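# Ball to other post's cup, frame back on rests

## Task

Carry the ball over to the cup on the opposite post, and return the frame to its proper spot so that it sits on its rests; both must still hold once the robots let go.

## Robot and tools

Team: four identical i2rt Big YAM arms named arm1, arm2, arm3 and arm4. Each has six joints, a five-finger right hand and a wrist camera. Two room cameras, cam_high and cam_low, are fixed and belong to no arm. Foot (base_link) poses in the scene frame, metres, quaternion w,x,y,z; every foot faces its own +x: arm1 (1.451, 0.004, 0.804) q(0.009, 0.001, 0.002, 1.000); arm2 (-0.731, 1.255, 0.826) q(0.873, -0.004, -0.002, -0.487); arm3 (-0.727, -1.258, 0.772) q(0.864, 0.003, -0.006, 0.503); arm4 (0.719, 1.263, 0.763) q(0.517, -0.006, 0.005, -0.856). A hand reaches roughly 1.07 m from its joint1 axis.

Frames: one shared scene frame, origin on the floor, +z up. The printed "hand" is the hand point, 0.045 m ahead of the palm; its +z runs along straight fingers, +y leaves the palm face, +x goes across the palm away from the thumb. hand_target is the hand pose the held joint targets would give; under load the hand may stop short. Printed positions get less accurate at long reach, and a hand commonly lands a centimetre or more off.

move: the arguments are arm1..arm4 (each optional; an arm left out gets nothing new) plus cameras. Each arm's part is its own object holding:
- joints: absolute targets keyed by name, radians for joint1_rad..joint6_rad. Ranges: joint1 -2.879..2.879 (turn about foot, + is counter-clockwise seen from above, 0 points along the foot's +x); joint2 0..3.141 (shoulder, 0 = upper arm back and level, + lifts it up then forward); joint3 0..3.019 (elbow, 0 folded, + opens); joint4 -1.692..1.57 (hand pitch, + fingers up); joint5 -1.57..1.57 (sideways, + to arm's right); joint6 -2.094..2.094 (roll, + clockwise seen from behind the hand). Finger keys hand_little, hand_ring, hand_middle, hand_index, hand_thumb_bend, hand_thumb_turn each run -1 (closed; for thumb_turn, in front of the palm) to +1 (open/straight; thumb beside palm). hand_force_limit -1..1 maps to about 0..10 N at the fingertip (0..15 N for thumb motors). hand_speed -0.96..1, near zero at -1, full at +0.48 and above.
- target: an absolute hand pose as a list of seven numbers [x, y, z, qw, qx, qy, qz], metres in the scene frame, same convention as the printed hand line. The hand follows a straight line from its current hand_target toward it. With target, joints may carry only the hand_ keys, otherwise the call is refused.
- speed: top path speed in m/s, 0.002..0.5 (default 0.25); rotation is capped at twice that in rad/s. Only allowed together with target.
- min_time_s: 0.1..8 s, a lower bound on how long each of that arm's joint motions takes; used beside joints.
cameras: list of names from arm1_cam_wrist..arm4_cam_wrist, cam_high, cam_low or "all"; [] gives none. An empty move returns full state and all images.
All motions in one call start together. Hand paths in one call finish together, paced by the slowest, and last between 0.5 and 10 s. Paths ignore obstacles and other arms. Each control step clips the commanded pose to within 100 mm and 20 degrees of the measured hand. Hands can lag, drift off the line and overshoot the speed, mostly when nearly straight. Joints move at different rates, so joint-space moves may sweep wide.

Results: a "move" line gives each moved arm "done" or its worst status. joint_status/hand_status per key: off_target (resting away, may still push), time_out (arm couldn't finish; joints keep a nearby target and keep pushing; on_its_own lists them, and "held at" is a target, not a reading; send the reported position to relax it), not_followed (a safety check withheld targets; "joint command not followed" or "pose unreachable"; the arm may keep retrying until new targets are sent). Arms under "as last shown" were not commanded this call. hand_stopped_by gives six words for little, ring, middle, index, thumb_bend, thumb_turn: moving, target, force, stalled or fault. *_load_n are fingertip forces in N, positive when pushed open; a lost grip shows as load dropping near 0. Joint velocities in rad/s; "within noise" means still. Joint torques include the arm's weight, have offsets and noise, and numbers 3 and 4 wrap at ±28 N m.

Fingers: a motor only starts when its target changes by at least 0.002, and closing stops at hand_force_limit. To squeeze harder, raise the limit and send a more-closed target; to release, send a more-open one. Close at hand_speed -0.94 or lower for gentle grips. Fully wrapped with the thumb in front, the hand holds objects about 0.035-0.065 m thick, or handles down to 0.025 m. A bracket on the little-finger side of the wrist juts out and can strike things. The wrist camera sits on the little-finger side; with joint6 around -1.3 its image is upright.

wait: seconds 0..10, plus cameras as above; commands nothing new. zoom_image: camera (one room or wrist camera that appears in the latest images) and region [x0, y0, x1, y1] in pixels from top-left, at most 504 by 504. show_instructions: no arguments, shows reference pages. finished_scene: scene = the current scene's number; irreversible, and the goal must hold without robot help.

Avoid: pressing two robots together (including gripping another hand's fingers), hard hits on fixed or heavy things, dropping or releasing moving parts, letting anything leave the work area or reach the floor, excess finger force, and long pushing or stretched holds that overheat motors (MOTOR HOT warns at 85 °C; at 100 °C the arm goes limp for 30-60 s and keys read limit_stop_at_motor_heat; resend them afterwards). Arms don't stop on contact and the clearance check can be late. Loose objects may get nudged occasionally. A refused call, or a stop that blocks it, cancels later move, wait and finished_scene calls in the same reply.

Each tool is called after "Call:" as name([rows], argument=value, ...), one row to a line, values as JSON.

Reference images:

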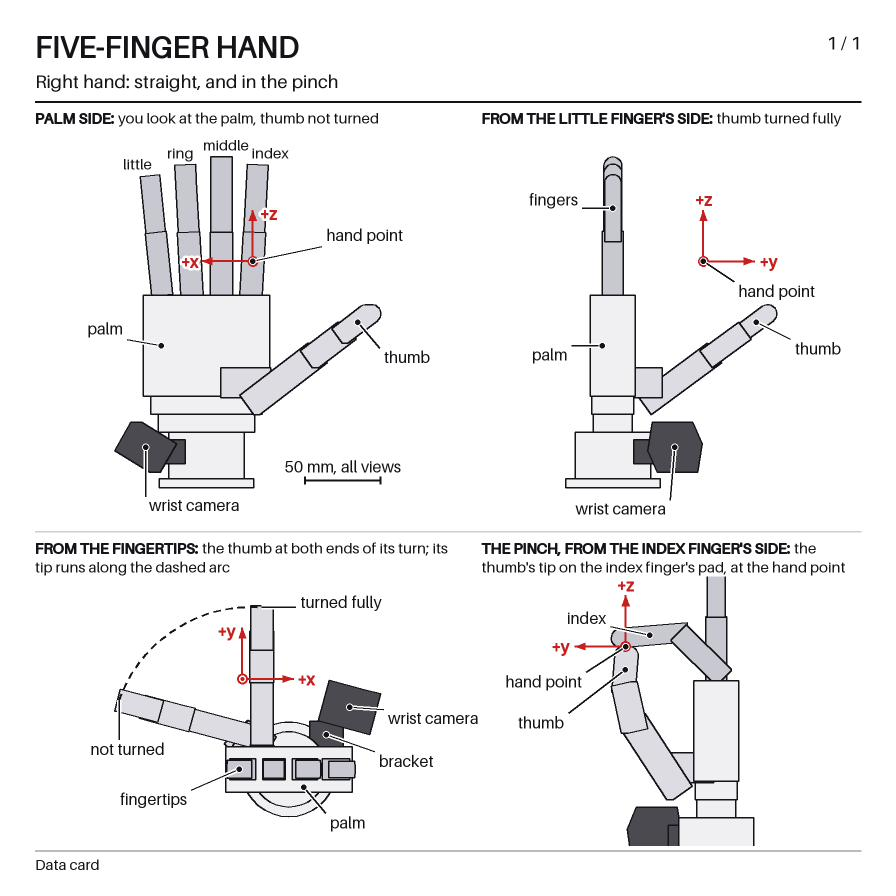

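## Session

Call:
move()

Scene clock: 0.00 s.
Joint torques (N m): no reading
Motor temperatures (°C): arm1=[30 30 30 26 27 26] | arm2=[27 29 32 24 27 25] | arm3=[27 28 29 26 27 26] | arm4=[27 26 30 26 24 24]
Heat: arm1: hottest joint1_rad 30 °C; arm2: hottest joint3_rad 32 °C; arm3: hottest joint3_rad 29 °C; arm4: hottest joint3_rad 30 °C.
Joint velocities: within noise
arm1.joint_positions: joint1_rad=-0.246 joint2_rad=+0.641 joint3_rad=+1.462 joint4_rad=-1.310 joint5_rad=-0.270 joint6_rad=-1.412 hand_little=+1.000 hand_ring=+1.000 hand_middle=+1.000 hand_index=+1.000 hand_thumb_turn=+1.000 hand_thumb_bend=+1.000 hand_force_limit=+0.000 hand_speed=-0.800
arm1.joint_status: not commanded
arm1.hand_stopped_by: target,target,target,target,target,target
arm1.little_load_n: 0.0
arm1.ring_load_n: 0.0
arm1.middle_load_n: 0.0
arm1.index_load_n: 0.0
arm1.thumb_bend_load_n: 0.0
arm1.thumb_turn_load_n: 0.0
arm1.hand: x=+1.2165 y=+0.0703 z=+1.3304 quat_wxyz=(-0.516, +0.111, +0.845, -0.091) (m; scene frame)
arm1.hand_target: x=+1.2176 y=+0.0700 z=+1.3425 quat_wxyz=(-0.528, +0.108, +0.838, -0.089) (m; scene frame)
arm1.hand_status: not commanded
arm2.joint_positions: joint1_rad=+0.210 joint2_rad=+0.626 joint3_rad=+1.436 joint4_rad=-1.348 joint5_rad=-0.165 joint6_rad=-1.449 hand_little=+1.000 hand_ring=+1.000 hand_middle=+1.000 hand_index=+1.000 hand_thumb_turn=+1.000 hand_thumb_bend=+1.000 hand_force_limit=+0.000 hand_speed=-0.800
arm2.joint_status: not commanded
arm2.hand_stopped_by: target,target,target,target,target,target
arm2.little_load_n: 0.0
arm2.ring_load_n: 0.0
arm2.middle_load_n: 0.0
arm2.index_load_n: 0.0
arm2.thumb_bend_load_n: 0.0
arm2.thumb_turn_load_n: 0.0
arm2.hand: x=-0.5863 y=+1.0742 z=+1.3383 quat_wxyz=(+0.101, +0.793, -0.350, +0.489) (m; scene frame)
arm2.hand_target: x=-0.5872 y=+1.0753 z=+1.3473 quat_wxyz=(+0.105, +0.788, -0.346, +0.498) (m; scene frame)
arm2.hand_status: not commanded
arm3.joint_positions: joint1_rad=+0.456 joint2_rad=+0.626 joint3_rad=+1.354 joint4_rad=-1.409 joint5_rad=-0.275 joint6_rad=-1.071 hand_little=+1.000 hand_ring=+1.000 hand_middle=+1.000 hand_index=+1.000 hand_thumb_turn=+1.000 hand_thumb_bend=+1.000 hand_force_limit=+0.000 hand_speed=-0.800
arm3.joint_status: not commanded
arm3.hand_stopped_by: target,target,target,target,target,target
arm3.little_load_n: 0.0
arm3.ring_load_n: 0.0
arm3.middle_load_n: 0.0
arm3.index_load_n: 0.5
arm3.thumb_bend_load_n: 0.0
arm3.thumb_turn_load_n: 0.0
arm3.hand: x=-0.7318 y=-1.0469 z=+1.2217 quat_wxyz=(-0.429, +0.751, +0.485, +0.129) (m; scene frame)
arm3.hand_target: x=-0.7319 y=-1.0471 z=+1.2310 quat_wxyz=(-0.437, +0.747, +0.483, +0.135) (m; scene frame)
arm3.hand_status: not commanded
arm4.joint_positions: joint1_rad=-0.155 joint2_rad=+0.619 joint3_rad=+1.464 joint4_rad=-1.340 joint5_rad=+0.168 joint6_rad=-1.409 hand_little=+1.000 hand_ring=+1.000 hand_middle=+1.000 hand_index=+1.000 hand_thumb_turn=+1.000 hand_thumb_bend=+1.000 hand_force_limit=+0.000 hand_speed=-0.800
arm4.joint_status: not commanded
arm4.hand_stopped_by: target,target,target,target,target,target
arm4.little_load_n: 0.0
arm4.ring_load_n: 0.0
arm4.middle_load_n: 0.0
arm4.index_load_n: 0.0
arm4.thumb_bend_load_n: 0.0
arm4.thumb_turn_load_n: 0.0
arm4.hand: x=+0.5314 y=+1.1420 z=+1.3000 quat_wxyz=(+0.479, +0.284, -0.806, +0.201) (m; scene frame)
arm4.hand_target: x=+0.5323 y=+1.1430 z=+1.3108 quat_wxyz=(+0.489, +0.281, -0.800, +0.207) (m; scene frame)
arm4.hand_status: not commanded
pictures: arm1_cam_wrist, arm2_cam_wrist, arm3_cam_wrist, arm4_cam_wrist, cam_high, cam_low
Images, in order (width x height): arm1_cam_wrist 896x504, arm2_cam_wrist 896x504, arm3_cam_wrist 896x504, arm4_cam_wrist 896x504, cam_high 896x504, cam_low 896x504.

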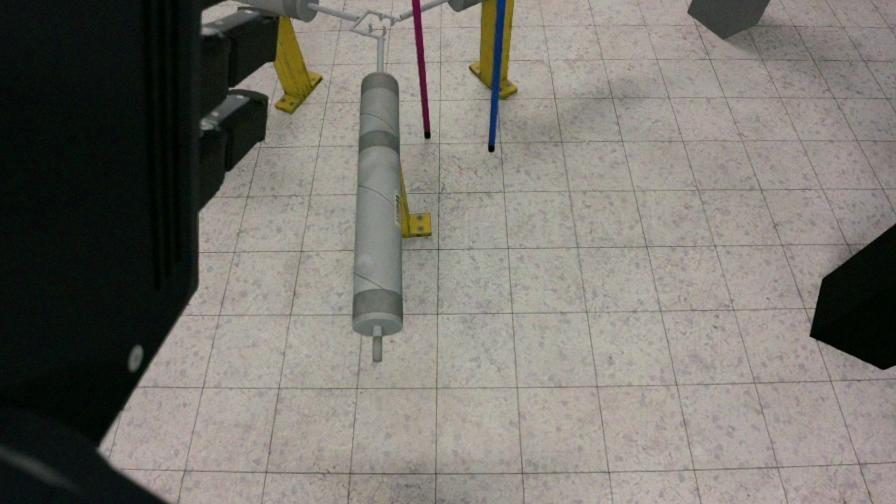

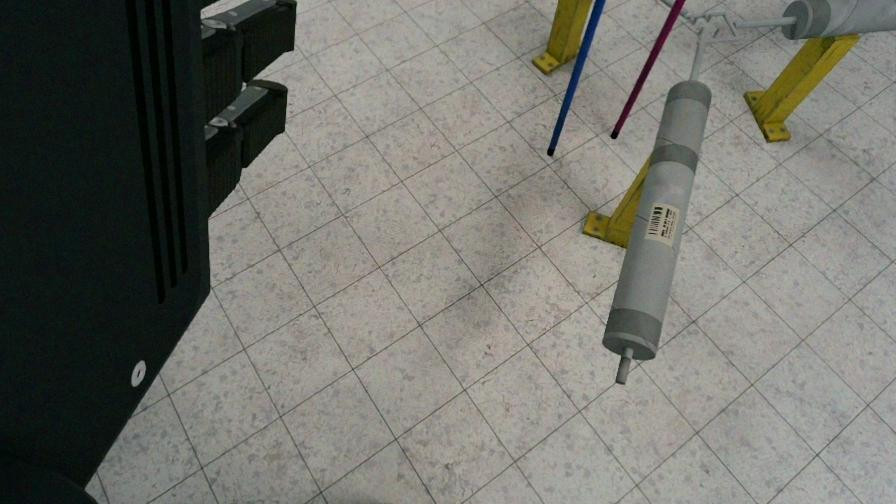

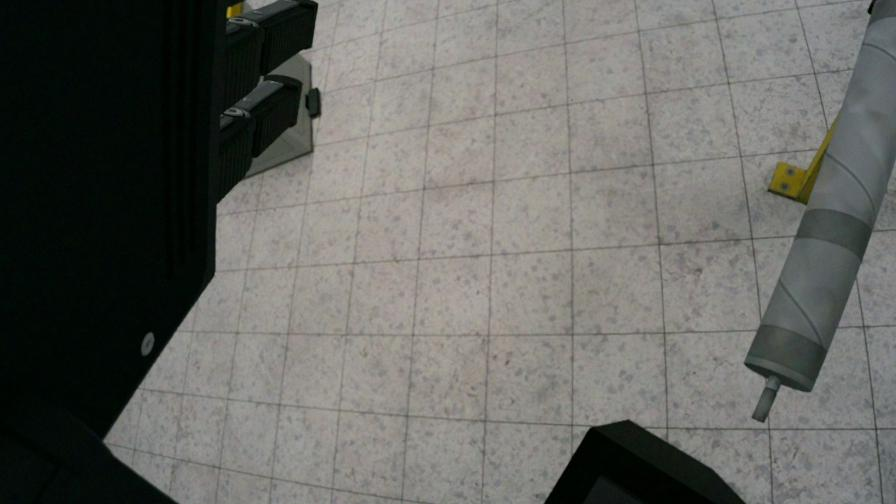

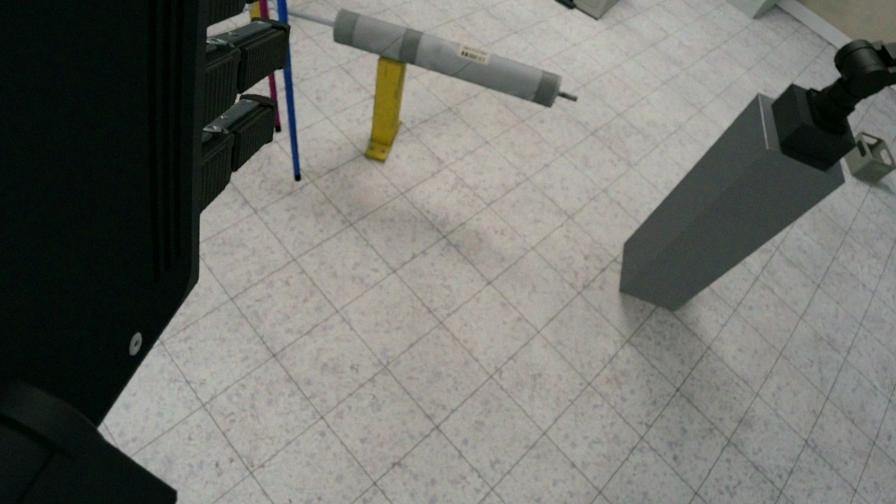

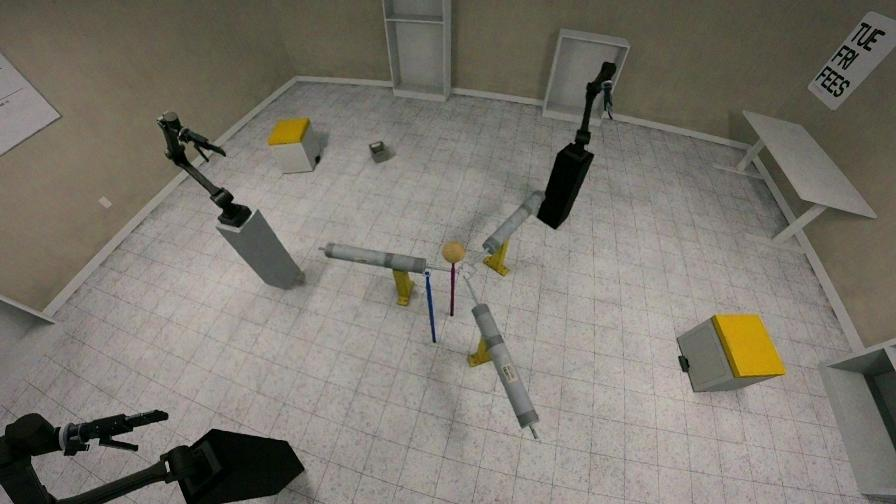

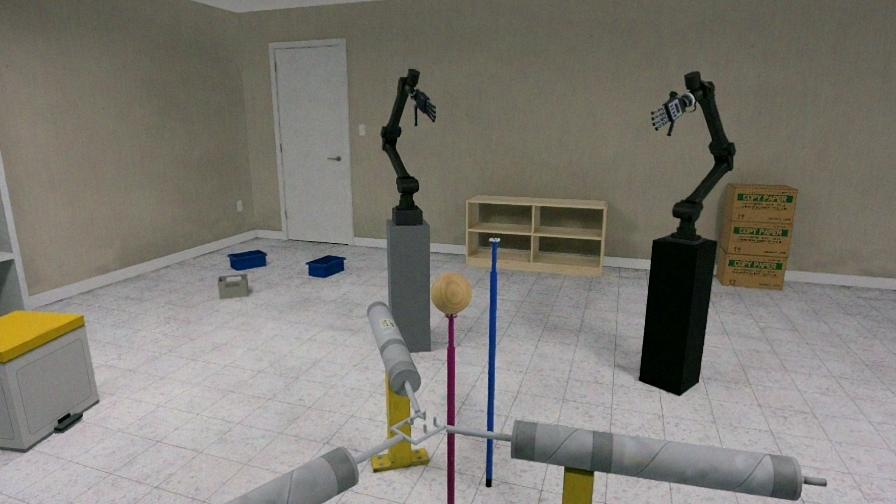

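Call:
zoom_image(camera="cam_high", region=[300, 170, 580, 450])

Call:
zoom_image(camera="cam_high", region=[410, 220, 510, 320])

Call:
zoom_image(camera="cam_low", region=[340, 360, 540, 504])

Scaled by 1.800.

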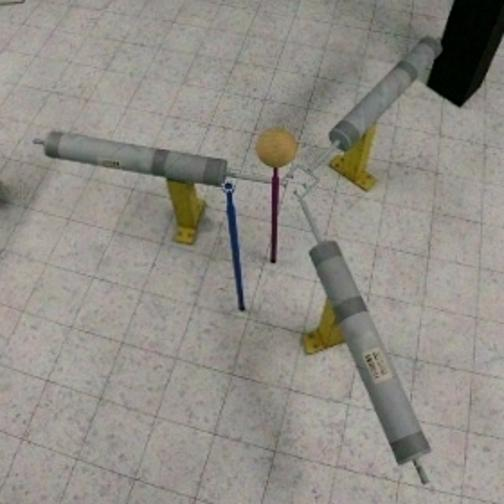

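Scaled by 5.040.

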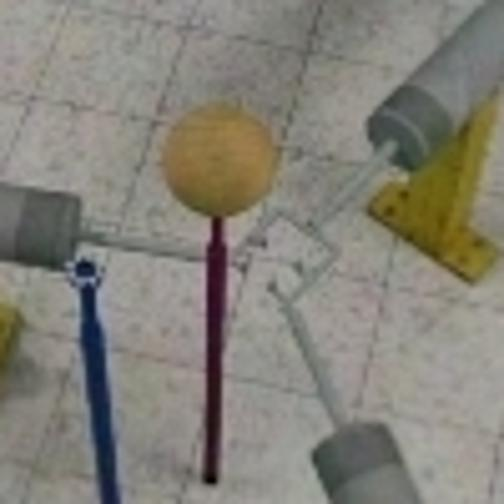

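Scaled by 2.520.

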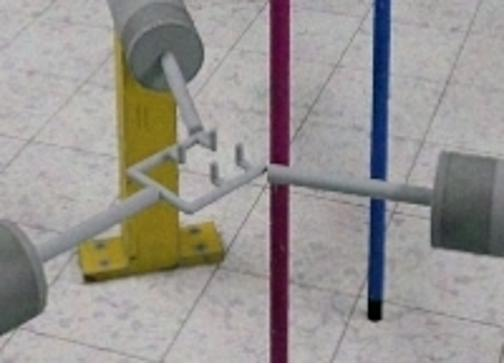

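Call:
zoom_image(camera="cam_low", region=[380, 395, 470, 465])

Call:
zoom_image(camera="cam_low", region=[480, 400, 540, 460])

Call:
zoom_image(camera="cam_high", region=[430, 240, 500, 290])

Call:
zoom_image(camera="cam_low", region=[400, 220, 520, 340])

Scaled by 5.600.

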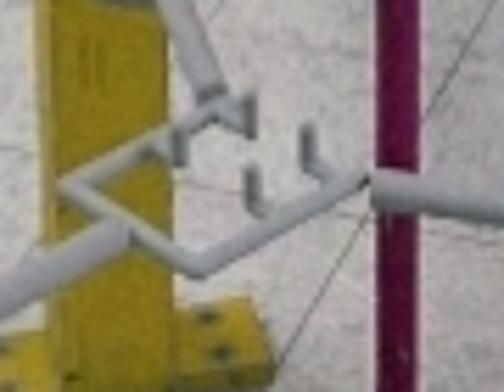

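Scaled by 8.400.

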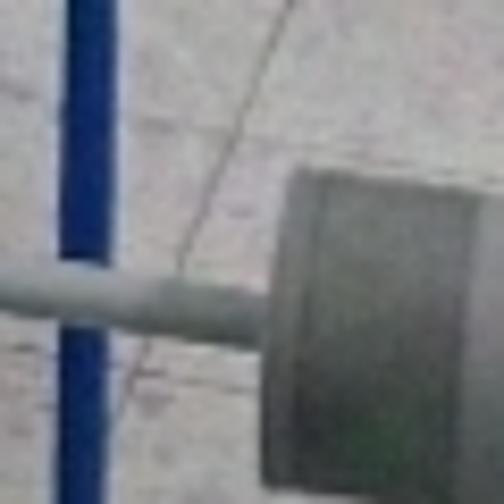

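Scaled by 7.200.

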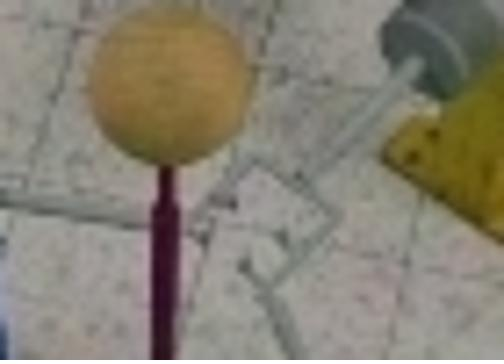

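Scaled by 4.200.

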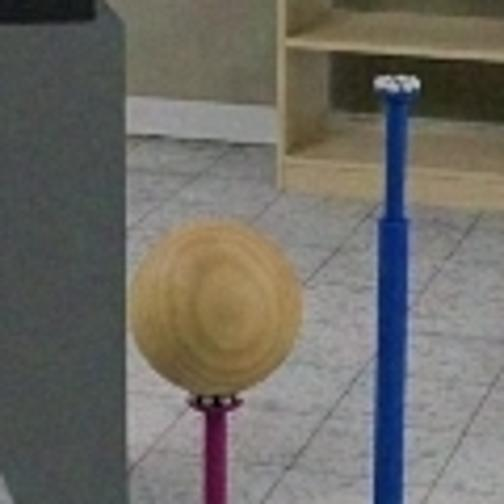

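Call:
zoom_image(camera="cam_high", region=[300, 220, 440, 300])

Call:
zoom_image(camera="cam_high", region=[460, 170, 580, 260])

Call:
zoom_image(camera="cam_high", region=[450, 290, 570, 450])

Call:
zoom_image(camera="cam_low", region=[500, 400, 860, 504])

Call:
zoom_image(camera="cam_low", region=[220, 290, 440, 504])

Scaled by 3.600.

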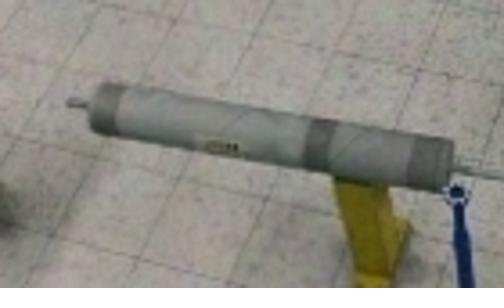

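Scaled by 4.200.

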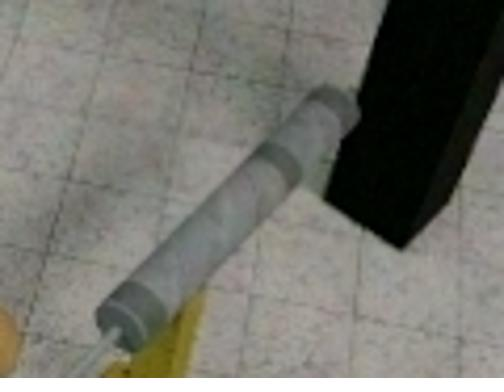

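Scaled by 3.150.

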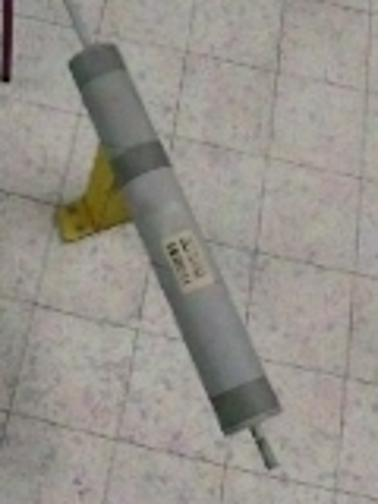

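Scaled by 1.400.

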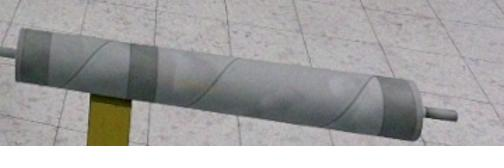

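Scaled by 2.291.

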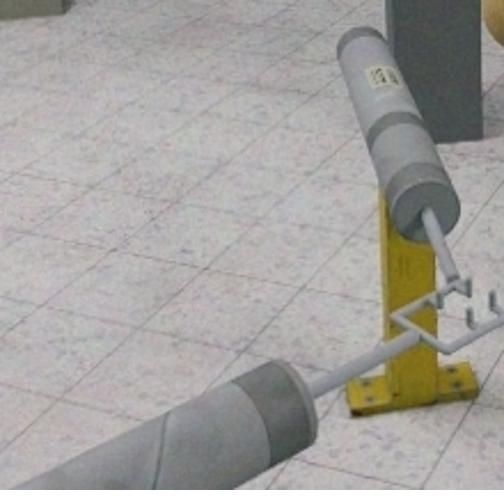

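Call:
move(arm1={"joints":{"joint1_rad":0.3,"joint2_rad":1.2,"joint3_rad":1.2,"joint4_rad":-1.5,"joint5_rad":0,"joint6_rad":1.57,"hand_thumb_turn":-1,"hand_speed":0}}, arm2={"joints":{"joint1_rad":-0.26,"joint2_rad":1.2,"joint3_rad":1.2,"joint4_rad":-1.5,"joint5_rad":0,"joint6_rad":1.57,"hand_thumb_turn":-1,"hand_speed":0}}, arm3={"joints":{"joint1_rad":0,"joint2_rad":1.0,"joint3_rad":1.1,"joint4_rad":-1.5,"joint5_rad":0,"joint6_rad":1.57,"hand_thumb_turn":-1,"hand_speed":0}})

Scene clock: 157.60 s.
Joint torques (N m): arm1=[1.61 -6.01 8.38 -0.49 -0.01 0.25] | arm2=[0.85 -4.6 7.98 0.05 0.06 0.07] | arm3=[-2.14 -4.66 8.59 -0.02 -0.01 0.16] | arm4=[0.67 2.96 6.57 2.44 0.11 -0.09]
Motor temperatures (°C): arm1=[30 29 34 26 27 26] | arm2=[26 28 35 24 27 25] | arm3=[27 28 33 26 27 26] | arm4=[27 26 35 26 24 24]
Heat: arm1: hottest joint3_rad 34 °C; arm2: hottest joint3_rad 35 °C; arm3: hottest joint3_rad 33 °C; arm4: hottest joint3_rad 35 °C.
move: arm1 done; arm2 done; arm3 done
Joint velocities: within noise
arm1.joint_positions: joint1_rad=+0.294 joint2_rad=+1.209 joint3_rad=+1.190 joint4_rad=-1.490 joint5_rad=-0.002 joint6_rad=+1.555 hand_little=+1.000 hand_ring=+1.000 hand_middle=+1.000 hand_index=+1.000 hand_thumb_turn=-1.000 hand_thumb_bend=+1.000 hand_force_limit=+0.000 hand_speed=+0.000
arm1.joint_status: all done
arm1.hand_stopped_by: target,target,target,target,target,target
arm1.little_load_n: 0.0
arm1.ring_load_n: 0.0
arm1.middle_load_n: 0.0
arm1.index_load_n: 0.0
arm1.thumb_bend_load_n: 0.0
arm1.thumb_turn_load_n: 0.0
arm1.hand: x=+1.1029 y=-0.1576 z=+1.0413 quat_wxyz=(+0.007, +0.989, +0.146, -0.031) (m; scene frame)
arm1.hand_target: x=+1.1036 y=-0.1588 z=+1.0483 quat_wxyz=(+0.007, +0.989, +0.141, -0.036) (m; scene frame)
arm1.hand_status: not commanded
arm2.joint_positions: joint1_rad=-0.249 joint2_rad=+1.195 joint3_rad=+1.203 joint4_rad=-1.491 joint5_rad=-0.001 joint6_rad=+1.562 hand_little=+1.000 hand_ring=+1.000 hand_middle=+1.000 hand_index=+1.000 hand_thumb_turn=-1.000 hand_thumb_bend=+1.000 hand_force_limit=+0.000 hand_speed=+0.000
arm2.joint_status: all done
arm2.hand_stopped_by: target,target,target,target,target,target
arm2.little_load_n: 0.0
arm2.ring_load_n: 0.0
arm2.middle_load_n: 0.0
arm2.index_load_n: 0.0
arm2.thumb_bend_load_n: 0.0
arm2.thumb_turn_load_n: 0.0
arm2.hand: x=-0.5594 y=+0.9117 z=+1.0756 quat_wxyz=(-0.038, -0.587, -0.808, +0.030) (m; scene frame)
arm2.hand_target: x=-0.5642 y=+0.9116 z=+1.0721 quat_wxyz=(-0.031, -0.595, -0.803, +0.025) (m; scene frame)
arm2.hand_status: not commanded
arm3.joint_positions: joint1_rad=+0.012 joint2_rad=+1.004 joint3_rad=+1.095 joint4_rad=-1.492 joint5_rad=-0.003 joint6_rad=+1.554 hand_little=+1.000 hand_ring=+1.000 hand_middle=+1.000 hand_index=+1.000 hand_thumb_turn=-1.000 hand_thumb_bend=+1.000 hand_force_limit=+0.000 hand_speed=+0.000
arm3.joint_status: all done
arm3.hand_stopped_by: target,target,target,target,target,target
arm3.little_load_n: 0.0
arm3.ring_load_n: 0.0
arm3.middle_load_n: 0.0
arm3.index_load_n: 0.0
arm3.thumb_bend_load_n: 0.0
arm3.thumb_turn_load_n: 0.0
arm3.hand: x=-0.6215 y=-0.9419 z=+1.0383 quat_wxyz=(-0.078, +0.513, -0.853, -0.047) (m; scene frame)
arm3.hand_target: x=-0.6170 y=-0.9442 z=+1.0413 quat_wxyz=(-0.079, +0.501, -0.861, -0.046) (m; scene frame)
arm3.hand_status: not commanded
arm4: as last shown
pictures: none

Call:
move(arm1={"target":[0.93,-0.15,0.85,0,0.9999,0.0131,0],"speed":0.2}, arm2={"target":[-0.575,0.71,0.85,0,0.4886,0.8725,0],"speed":0.2}, arm3={"target":[-0.605,-1.05,0.85,0,-0.5113,0.8594,0],"speed":0.2}, cameras=["arm1_cam_wrist","arm2_cam_wrist","arm3_cam_wrist"])

Scene clock: 164.03 s.
Joint torques (N m): arm1=[0.62 -10.46 10.06 -0.02 -0.01 0.24] | arm2=[0.62 -14.86 10.66 0.02 0.08 -0.13] | arm3=[-2.02 -2.49 7.09 0.28 -0.04 -0.2] | arm4=[0.67 2.9 6.58 2.43 0.1 -0.09]
Motor temperatures (°C): arm1=[30 29 34 26 27 26] | arm2=[26 28 35 24 27 25] | arm3=[27 28 33 26 27 26] | arm4=[27 26 35 26 24 24]
Heat: arm1: hottest joint3_rad 34 °C; arm2: hottest joint3_rad 35 °C; arm3: hottest joint3_rad 33 °C; arm4: hottest joint3_rad 35 °C.
move: arm1 off_target; arm2 off_target; arm3 done
Joint velocities: within noise
arm1.joint_positions: joint1_rad=+0.213 joint2_rad=+1.756 joint3_rad=+1.240 joint4_rad=-1.104 joint5_rad=+0.001 joint6_rad=+1.718 hand_little=+1.000 hand_ring=+1.000 hand_middle=+1.000 hand_index=+1.000 hand_thumb_turn=-1.000 hand_thumb_bend=+1.000 hand_force_limit=+0.000 hand_speed=+0.000
arm1.joint_status: not commanded
arm1.hand_stopped_by: target,target,target,target,target,target
arm1.little_load_n: 0.0
arm1.ring_load_n: 0.0
arm1.middle_load_n: 0.0
arm1.index_load_n: 0.0
arm1.thumb_bend_load_n: 0.0
arm1.thumb_turn_load_n: 0.0
arm1.hand: x=+0.9548 y=-0.1500 z=+0.8373 quat_wxyz=(-0.003, +0.999, +0.024, +0.023) (m; scene frame)
arm1.hand_target: x=+0.9310 y=-0.1497 z=+0.8507 quat_wxyz=(+0.000, +1.000, +0.013, +0.000) (m; scene frame)
arm1.hand_status: off_target (0.028 m and 3.0 deg from the pose sent, 0.258 m and 15.7 deg at the start)
arm2.joint_positions: joint1_rad=-0.382 joint2_rad=+1.914 joint3_rad=+1.416 joint4_rad=-1.108 joint5_rad=-0.002 joint6_rad=+1.189 hand_little=+1.000 hand_ring=+1.000 hand_middle=+1.000 hand_index=+1.000 hand_thumb_turn=-1.000 hand_thumb_bend=+1.000 hand_force_limit=+0.000 hand_speed=+0.000
arm2.joint_status: not commanded
arm2.hand_stopped_by: target,target,target,target,target,target
arm2.little_load_n: 0.0
arm2.ring_load_n: 0.0
arm2.middle_load_n: 0.0
arm2.index_load_n: 0.0
arm2.thumb_bend_load_n: 0.0
arm2.thumb_turn_load_n: 0.0
arm2.hand: x=-0.5718 y=+0.7295 z=+0.8446 quat_wxyz=(+0.008, -0.487, -0.873, -0.011) (m; scene frame)
arm2.hand_target: x=-0.5752 y=+0.7106 z=+0.8504 quat_wxyz=(+0.000, -0.489, -0.873, +0.000) (m; scene frame)
arm2.hand_status: off_target (0.021 m and 1.5 deg from the pose sent, 0.303 m and 14.6 deg at the start)
arm3.joint_positions: joint1_rad=-0.274 joint2_rad=+0.976 joint3_rad=+0.616 joint4_rad=-1.216 joint5_rad=+0.002 joint6_rad=+1.281 hand_little=+1.000 hand_ring=+1.000 hand_middle=+1.000 hand_index=+1.000 hand_thumb_turn=-1.000 hand_thumb_bend=+1.000 hand_force_limit=+0.000 hand_speed=+0.000
arm3.joint_status: not commanded
arm3.hand_stopped_by: target,target,target,target,target,target
arm3.little_load_n: 0.0
arm3.ring_load_n: 0.0
arm3.middle_load_n: 0.0
arm3.index_load_n: 0.0
arm3.thumb_bend_load_n: 0.0
arm3.thumb_turn_load_n: 0.0
arm3.hand: x=-0.6067 y=-1.0473 z=+0.8546 quat_wxyz=(-0.003, +0.510, -0.860, -0.001) (m; scene frame)
arm3.hand_target: x=-0.6052 y=-1.0501 z=+0.8501 quat_wxyz=(+0.000, +0.511, -0.859, +0.000) (m; scene frame)
arm3.hand_status: done (0.006 m and 0.5 deg from the pose sent, 0.218 m and 10.5 deg at the start)
arm4: as last shown
arm4.little_load_n: 0.5
pictures: arm1_cam_wrist, arm2_cam_wrist, arm3_cam_wrist
Images, in order (width x height): arm1_cam_wrist 896x504, arm2_cam_wrist 896x504, arm3_cam_wrist 896x504.

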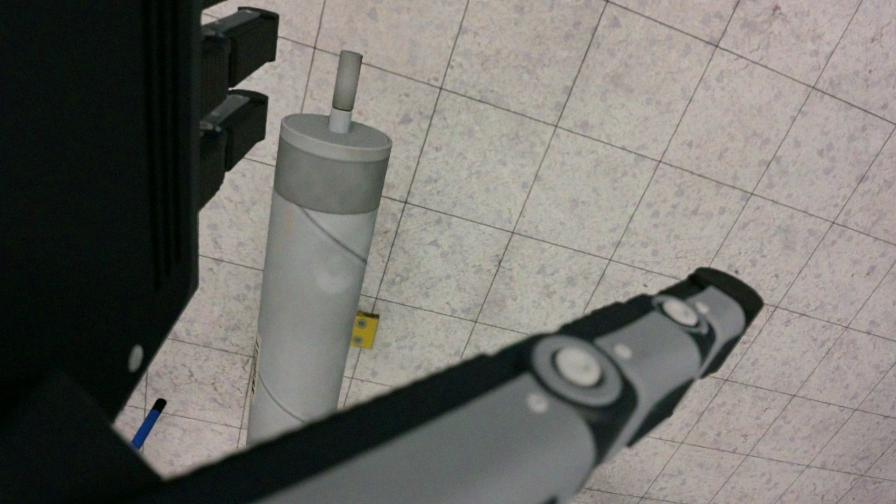

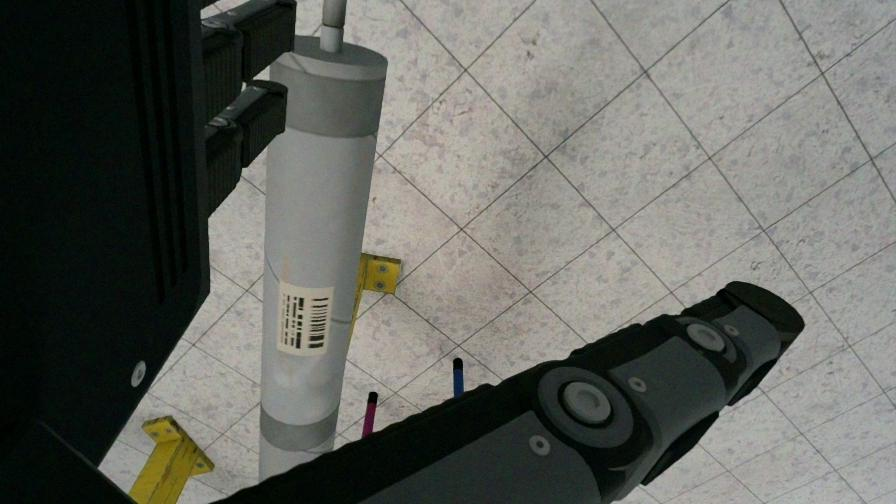

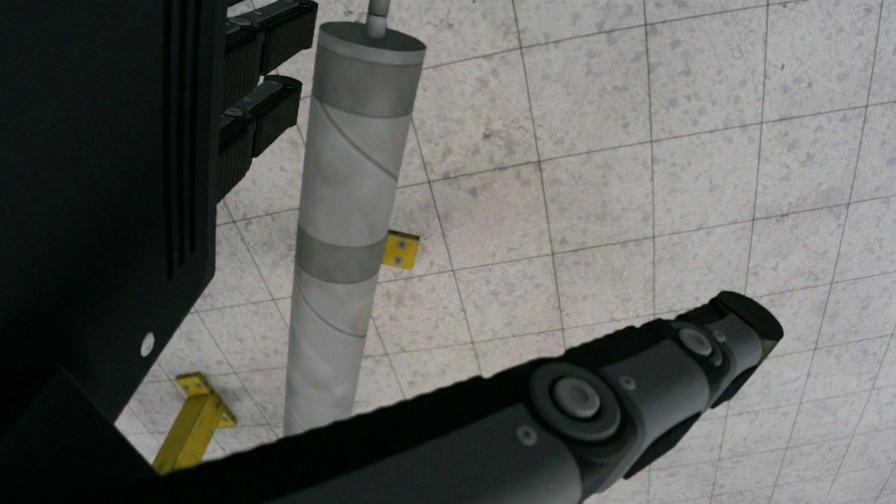

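Call:
move(arm1={"target":[0.905,-0.115,0.65,0,0.9998,0.0205,0],"speed":0.2}, arm2={"target":[-0.623,0.685,0.65,0,0.4818,0.8763,0],"speed":0.2}, arm3={"target":[-0.566,-1.08,0.65,0,-0.5180,0.8554,0],"speed":0.2}, cameras=["arm1_cam_wrist","arm2_cam_wrist","arm3_cam_wrist"])

Scene clock: 211.27 s.
Joint torques (N m): arm1=[0.67 -13.04 5.97 0.05 -0.04 -0.08] | arm2=[0.67 -16.73 7.92 0.64 0.1 -0.11] | arm3=[-2.37 -5.71 3.22 0.47 -0.23 -0.2] | arm4=[0.73 2.9 6.56 2.45 0.11 -0.09]
Motor temperatures (°C): arm1=[30 31 36 26 27 26] | arm2=[26 30 38 24 27 25] | arm3=[27 28 32 26 27 26] | arm4=[27 26 35 26 24 24]
Heat: arm1: hottest joint3_rad 36 °C; arm2: hottest joint3_rad 38 °C; arm3: hottest joint3_rad 32 °C; arm4: hottest joint3_rad 35 °C.
move: arm1 off_target; arm2 off_target; arm3 done
Joint velocities: within noise
arm1.joint_positions: joint1_rad=+0.136 joint2_rad=+2.142 joint3_rad=+1.219 joint4_rad=-0.683 joint5_rad=+0.003 joint6_rad=+1.656 hand_little=+1.000 hand_ring=+1.000 hand_middle=+1.000 hand_index=+1.000 hand_thumb_turn=-1.000 hand_thumb_bend=+1.000 hand_force_limit=+0.000 hand_speed=+0.000
arm1.joint_status: not commanded
arm1.hand_stopped_by: target,target,target,target,target,target
arm1.little_load_n: 0.0
arm1.ring_load_n: -0.5
arm1.middle_load_n: 0.0
arm1.index_load_n: 0.5
arm1.thumb_bend_load_n: 0.0
arm1.thumb_turn_load_n: 0.0
arm1.hand: x=+0.9209 y=-0.1170 z=+0.6437 quat_wxyz=(-0.001, +1.000, +0.017, +0.017) (m; scene frame)
arm1.hand_target: x=+0.9053 y=-0.1149 z=+0.6503 quat_wxyz=(+0.000, +1.000, +0.020, +0.000) (m; scene frame)
arm1.hand_status: off_target (0.017 m and 2.0 deg from the pose sent, 0.197 m and 2.7 deg at the start)
arm2.joint_positions: joint1_rad=-0.471 joint2_rad=+2.276 joint3_rad=+1.418 joint4_rad=-0.753 joint5_rad=-0.002 joint6_rad=+1.085 hand_little=+1.000 hand_ring=+1.000 hand_middle=+1.000 hand_index=+1.000 hand_thumb_turn=-1.000 hand_thumb_bend=+1.000 hand_force_limit=+0.000 hand_speed=+0.000
arm2.joint_status: not commanded
arm2.hand_stopped_by: target,target,target,target,target,target
arm2.little_load_n: 0.0
arm2.ring_load_n: 0.0
arm2.middle_load_n: 0.0
arm2.index_load_n: 0.0
arm2.thumb_bend_load_n: 0.0
arm2.thumb_turn_load_n: 0.0
arm2.hand: x=-0.6183 y=+0.7036 z=+0.6495 quat_wxyz=(+0.008, -0.481, -0.877, -0.013) (m; scene frame)
arm2.hand_target: x=-0.6233 y=+0.6856 z=+0.6504 quat_wxyz=(+0.000, -0.482, -0.876, +0.000) (m; scene frame)
arm2.hand_status: off_target (0.019 m and 1.7 deg from the pose sent, 0.206 m and 1.7 deg at the start)
arm3.joint_positions: joint1_rad=-0.486 joint2_rad=+1.616 joint3_rad=+0.384 joint4_rad=-0.352 joint5_rad=+0.010 joint6_rad=+1.053 hand_little=+1.000 hand_ring=+1.000 hand_middle=+1.000 hand_index=+1.000 hand_thumb_turn=-1.000 hand_thumb_bend=+1.000 hand_force_limit=+0.000 hand_speed=+0.000
arm3.joint_status: not commanded
arm3.hand_stopped_by: target,target,target,target,target,target
arm3.little_load_n: 0.0
arm3.ring_load_n: 0.0
arm3.middle_load_n: 0.0
arm3.index_load_n: 0.0
arm3.thumb_bend_load_n: 0.0
arm3.thumb_turn_load_n: 0.0
arm3.hand: x=-0.5692 y=-1.0794 z=+0.6520 quat_wxyz=(+0.001, +0.516, -0.856, +0.002) (m; scene frame)
arm3.hand_target: x=-0.5660 y=-1.0800 z=+0.6501 quat_wxyz=(+0.000, +0.518, -0.855, +0.000) (m; scene frame)
arm3.hand_status: done (0.004 m and 0.3 deg from the pose sent, 0.211 m and 1.2 deg at the start)
arm4: as last shown
arm4.little_load_n: 0.0
pictures: arm1_cam_wrist, arm2_cam_wrist, arm3_cam_wrist
Images, in order (width x height): arm1_cam_wrist 896x504, arm2_cam_wrist 896x504, arm3_cam_wrist 896x504.

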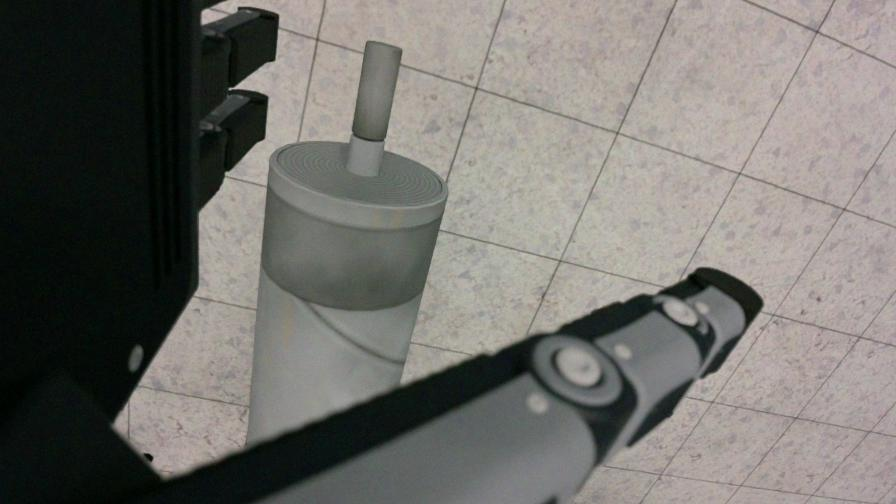

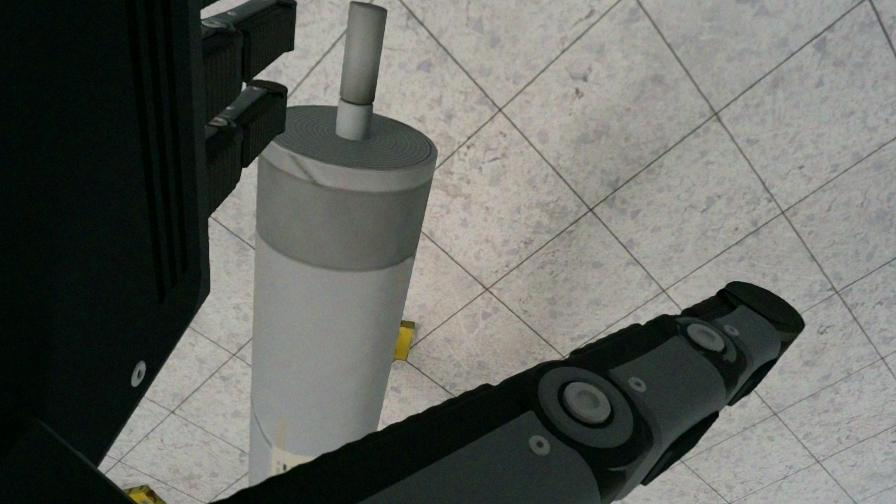

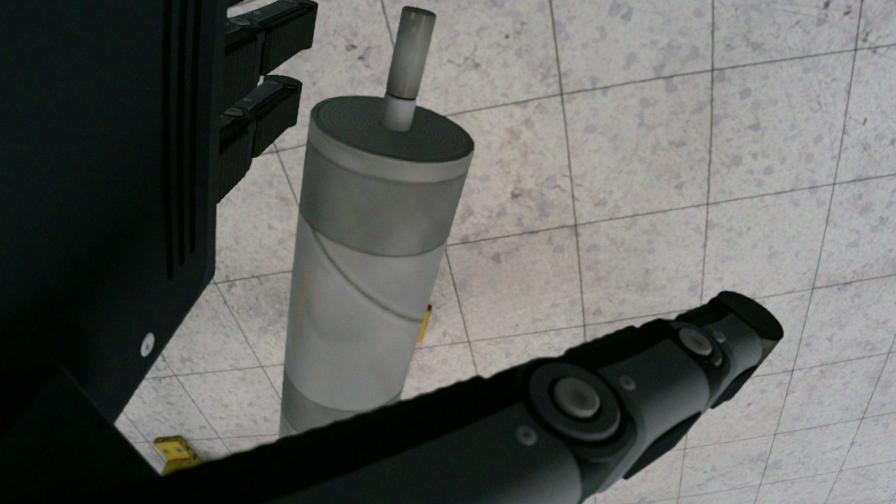

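Call:
move(arm1={"target":[0.885,-0.115,0.56,0,0.9998,0.0205,0],"speed":0.12}, arm2={"target":[-0.633,0.665,0.56,0,0.4818,0.8763,0],"speed":0.12}, arm3={"target":[-0.552,-1.074,0.56,0,-0.5180,0.8554,0],"speed":0.12}, cameras=["arm1_cam_wrist","arm2_cam_wrist","arm3_cam_wrist"])

Scene clock: 231.53 s.
Joint torques (N m): arm1=[0.56 -13.45 5.74 0.08 -0.04 -0.07] | arm2=[0.38 -17.03 7.17 0.59 0.12 -0.09] | arm3=[-1.96 -8.76 0.58 0.38 -0.18 -0.18] | arm4=[0.67 3.02 6.56 2.45 0.1 -0.09]
Motor temperatures (°C): arm1=[30 31 34 26 27 26] | arm2=[26 31 37 24 27 25] | arm3=[27 28 31 26 27 26] | arm4=[27 26 35 26 24 24]
Heat: arm1: hottest joint3_rad 34 °C; arm2: hottest joint3_rad 37 °C; arm3: hottest joint3_rad 31 °C; arm4: hottest joint3_rad 35 °C.
move: arm1 off_target; arm2 off_target; arm3 done
Joint velocities: within noise
arm1.joint_positions: joint1_rad=+0.132 joint2_rad=+2.355 joint3_rad=+1.320 joint4_rad=-0.568 joint5_rad=+0.003 joint6_rad=+1.651 hand_little=+1.000 hand_ring=+1.000 hand_middle=+1.000 hand_index=+1.000 hand_thumb_turn=-1.000 hand_thumb_bend=+1.000 hand_force_limit=+0.000 hand_speed=+0.000
arm1.joint_status: not commanded
arm1.hand_stopped_by: target,target,target,target,target,target
arm1.little_load_n: 0.0
arm1.ring_load_n: 0.0
arm1.middle_load_n: 0.0
arm1.index_load_n: 0.0
arm1.thumb_bend_load_n: 0.0
arm1.thumb_turn_load_n: 0.0
arm1.hand: x=+0.9019 y=-0.1179 z=+0.5581 quat_wxyz=(-0.001, +1.000, +0.018, +0.015) (m; scene frame)
arm1.hand_target: x=+0.8853 y=-0.1148 z=+0.5604 quat_wxyz=(+0.000, +1.000, +0.020, +0.000) (m; scene frame)
arm1.hand_status: off_target (0.017 m and 1.8 deg from the pose sent, 0.091 m and 2.0 deg at the start)
arm2.joint_positions: joint1_rad=-0.489 joint2_rad=+2.479 joint3_rad=+1.548 joint4_rad=-0.664 joint5_rad=-0.002 joint6_rad=+1.066 hand_little=+1.000 hand_ring=+1.000 hand_middle=+1.000 hand_index=+1.000 hand_thumb_turn=-1.000 hand_thumb_bend=+1.000 hand_force_limit=+0.000 hand_speed=+0.000
arm2.joint_status: not commanded
arm2.hand_stopped_by: target,target,target,target,target,target
arm2.little_load_n: 0.0
arm2.ring_load_n: 0.0
arm2.middle_load_n: 0.0
arm2.index_load_n: 0.0
arm2.thumb_bend_load_n: -0.5
arm2.thumb_turn_load_n: 0.0
arm2.hand: x=-0.6262 y=+0.6770 z=+0.5672 quat_wxyz=(+0.003, -0.480, -0.877, -0.007) (m; scene frame)
arm2.hand_target: x=-0.6330 y=+0.6654 z=+0.5605 quat_wxyz=(+0.000, -0.482, -0.876, +0.000) (m; scene frame)
arm2.hand_status: off_target (0.016 m and 0.9 deg from the pose sent, 0.099 m and 1.7 deg at the start)
arm3.joint_positions: joint1_rad=-0.497 joint2_rad=+2.035 joint3_rad=+0.454 joint4_rad=-0.003 joint5_rad=+0.010 joint6_rad=+1.041 hand_little=+1.000 hand_ring=+1.000 hand_middle=+1.000 hand_index=+1.000 hand_thumb_turn=-1.000 hand_thumb_bend=+1.000 hand_force_limit=+0.000 hand_speed=+0.000
arm3.joint_status: not commanded
arm3.hand_stopped_by: target,target,target,target,target,target
arm3.little_load_n: 0.0
arm3.ring_load_n: 0.0
arm3.middle_load_n: 0.0
arm3.index_load_n: 0.0
arm3.thumb_bend_load_n: 0.0
arm3.thumb_turn_load_n: 0.0
arm3.hand: x=-0.5551 y=-1.0730 z=+0.5632 quat_wxyz=(+0.001, +0.517, -0.856, +0.002) (m; scene frame)
arm3.hand_target: x=-0.5519 y=-1.0740 z=+0.5601 quat_wxyz=(+0.000, +0.518, -0.855, +0.000) (m; scene frame)
arm3.hand_status: done (0.005 m and 0.3 deg from the pose sent, 0.094 m and 0.3 deg at the start)
arm4: as last shown
pictures: arm1_cam_wrist, arm2_cam_wrist, arm3_cam_wrist
Images, in order (width x height): arm1_cam_wrist 896x504, arm2_cam_wrist 896x504, arm3_cam_wrist 896x504.

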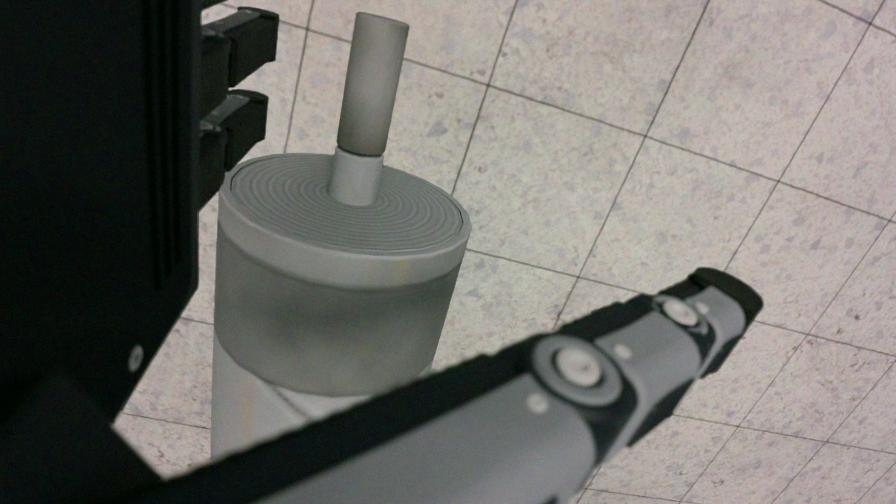

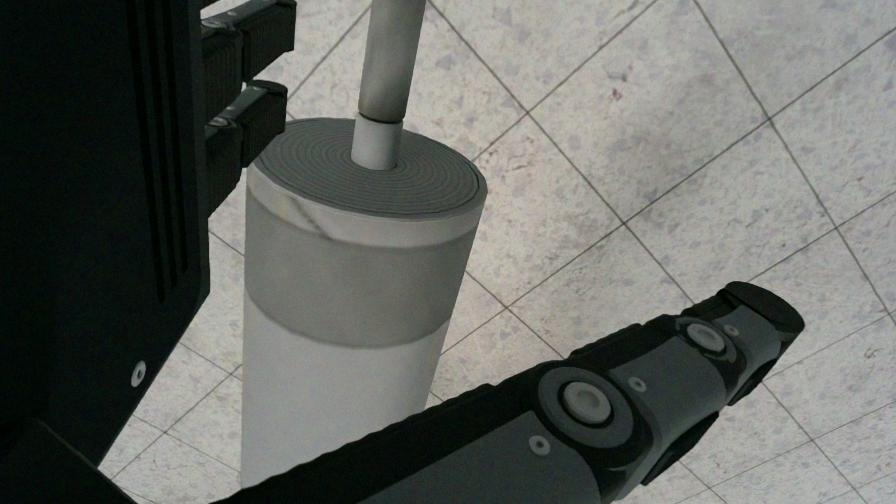

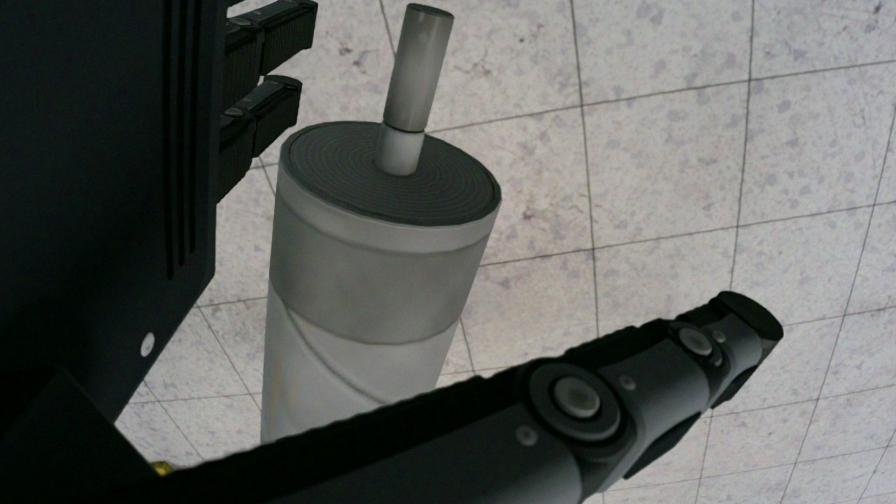

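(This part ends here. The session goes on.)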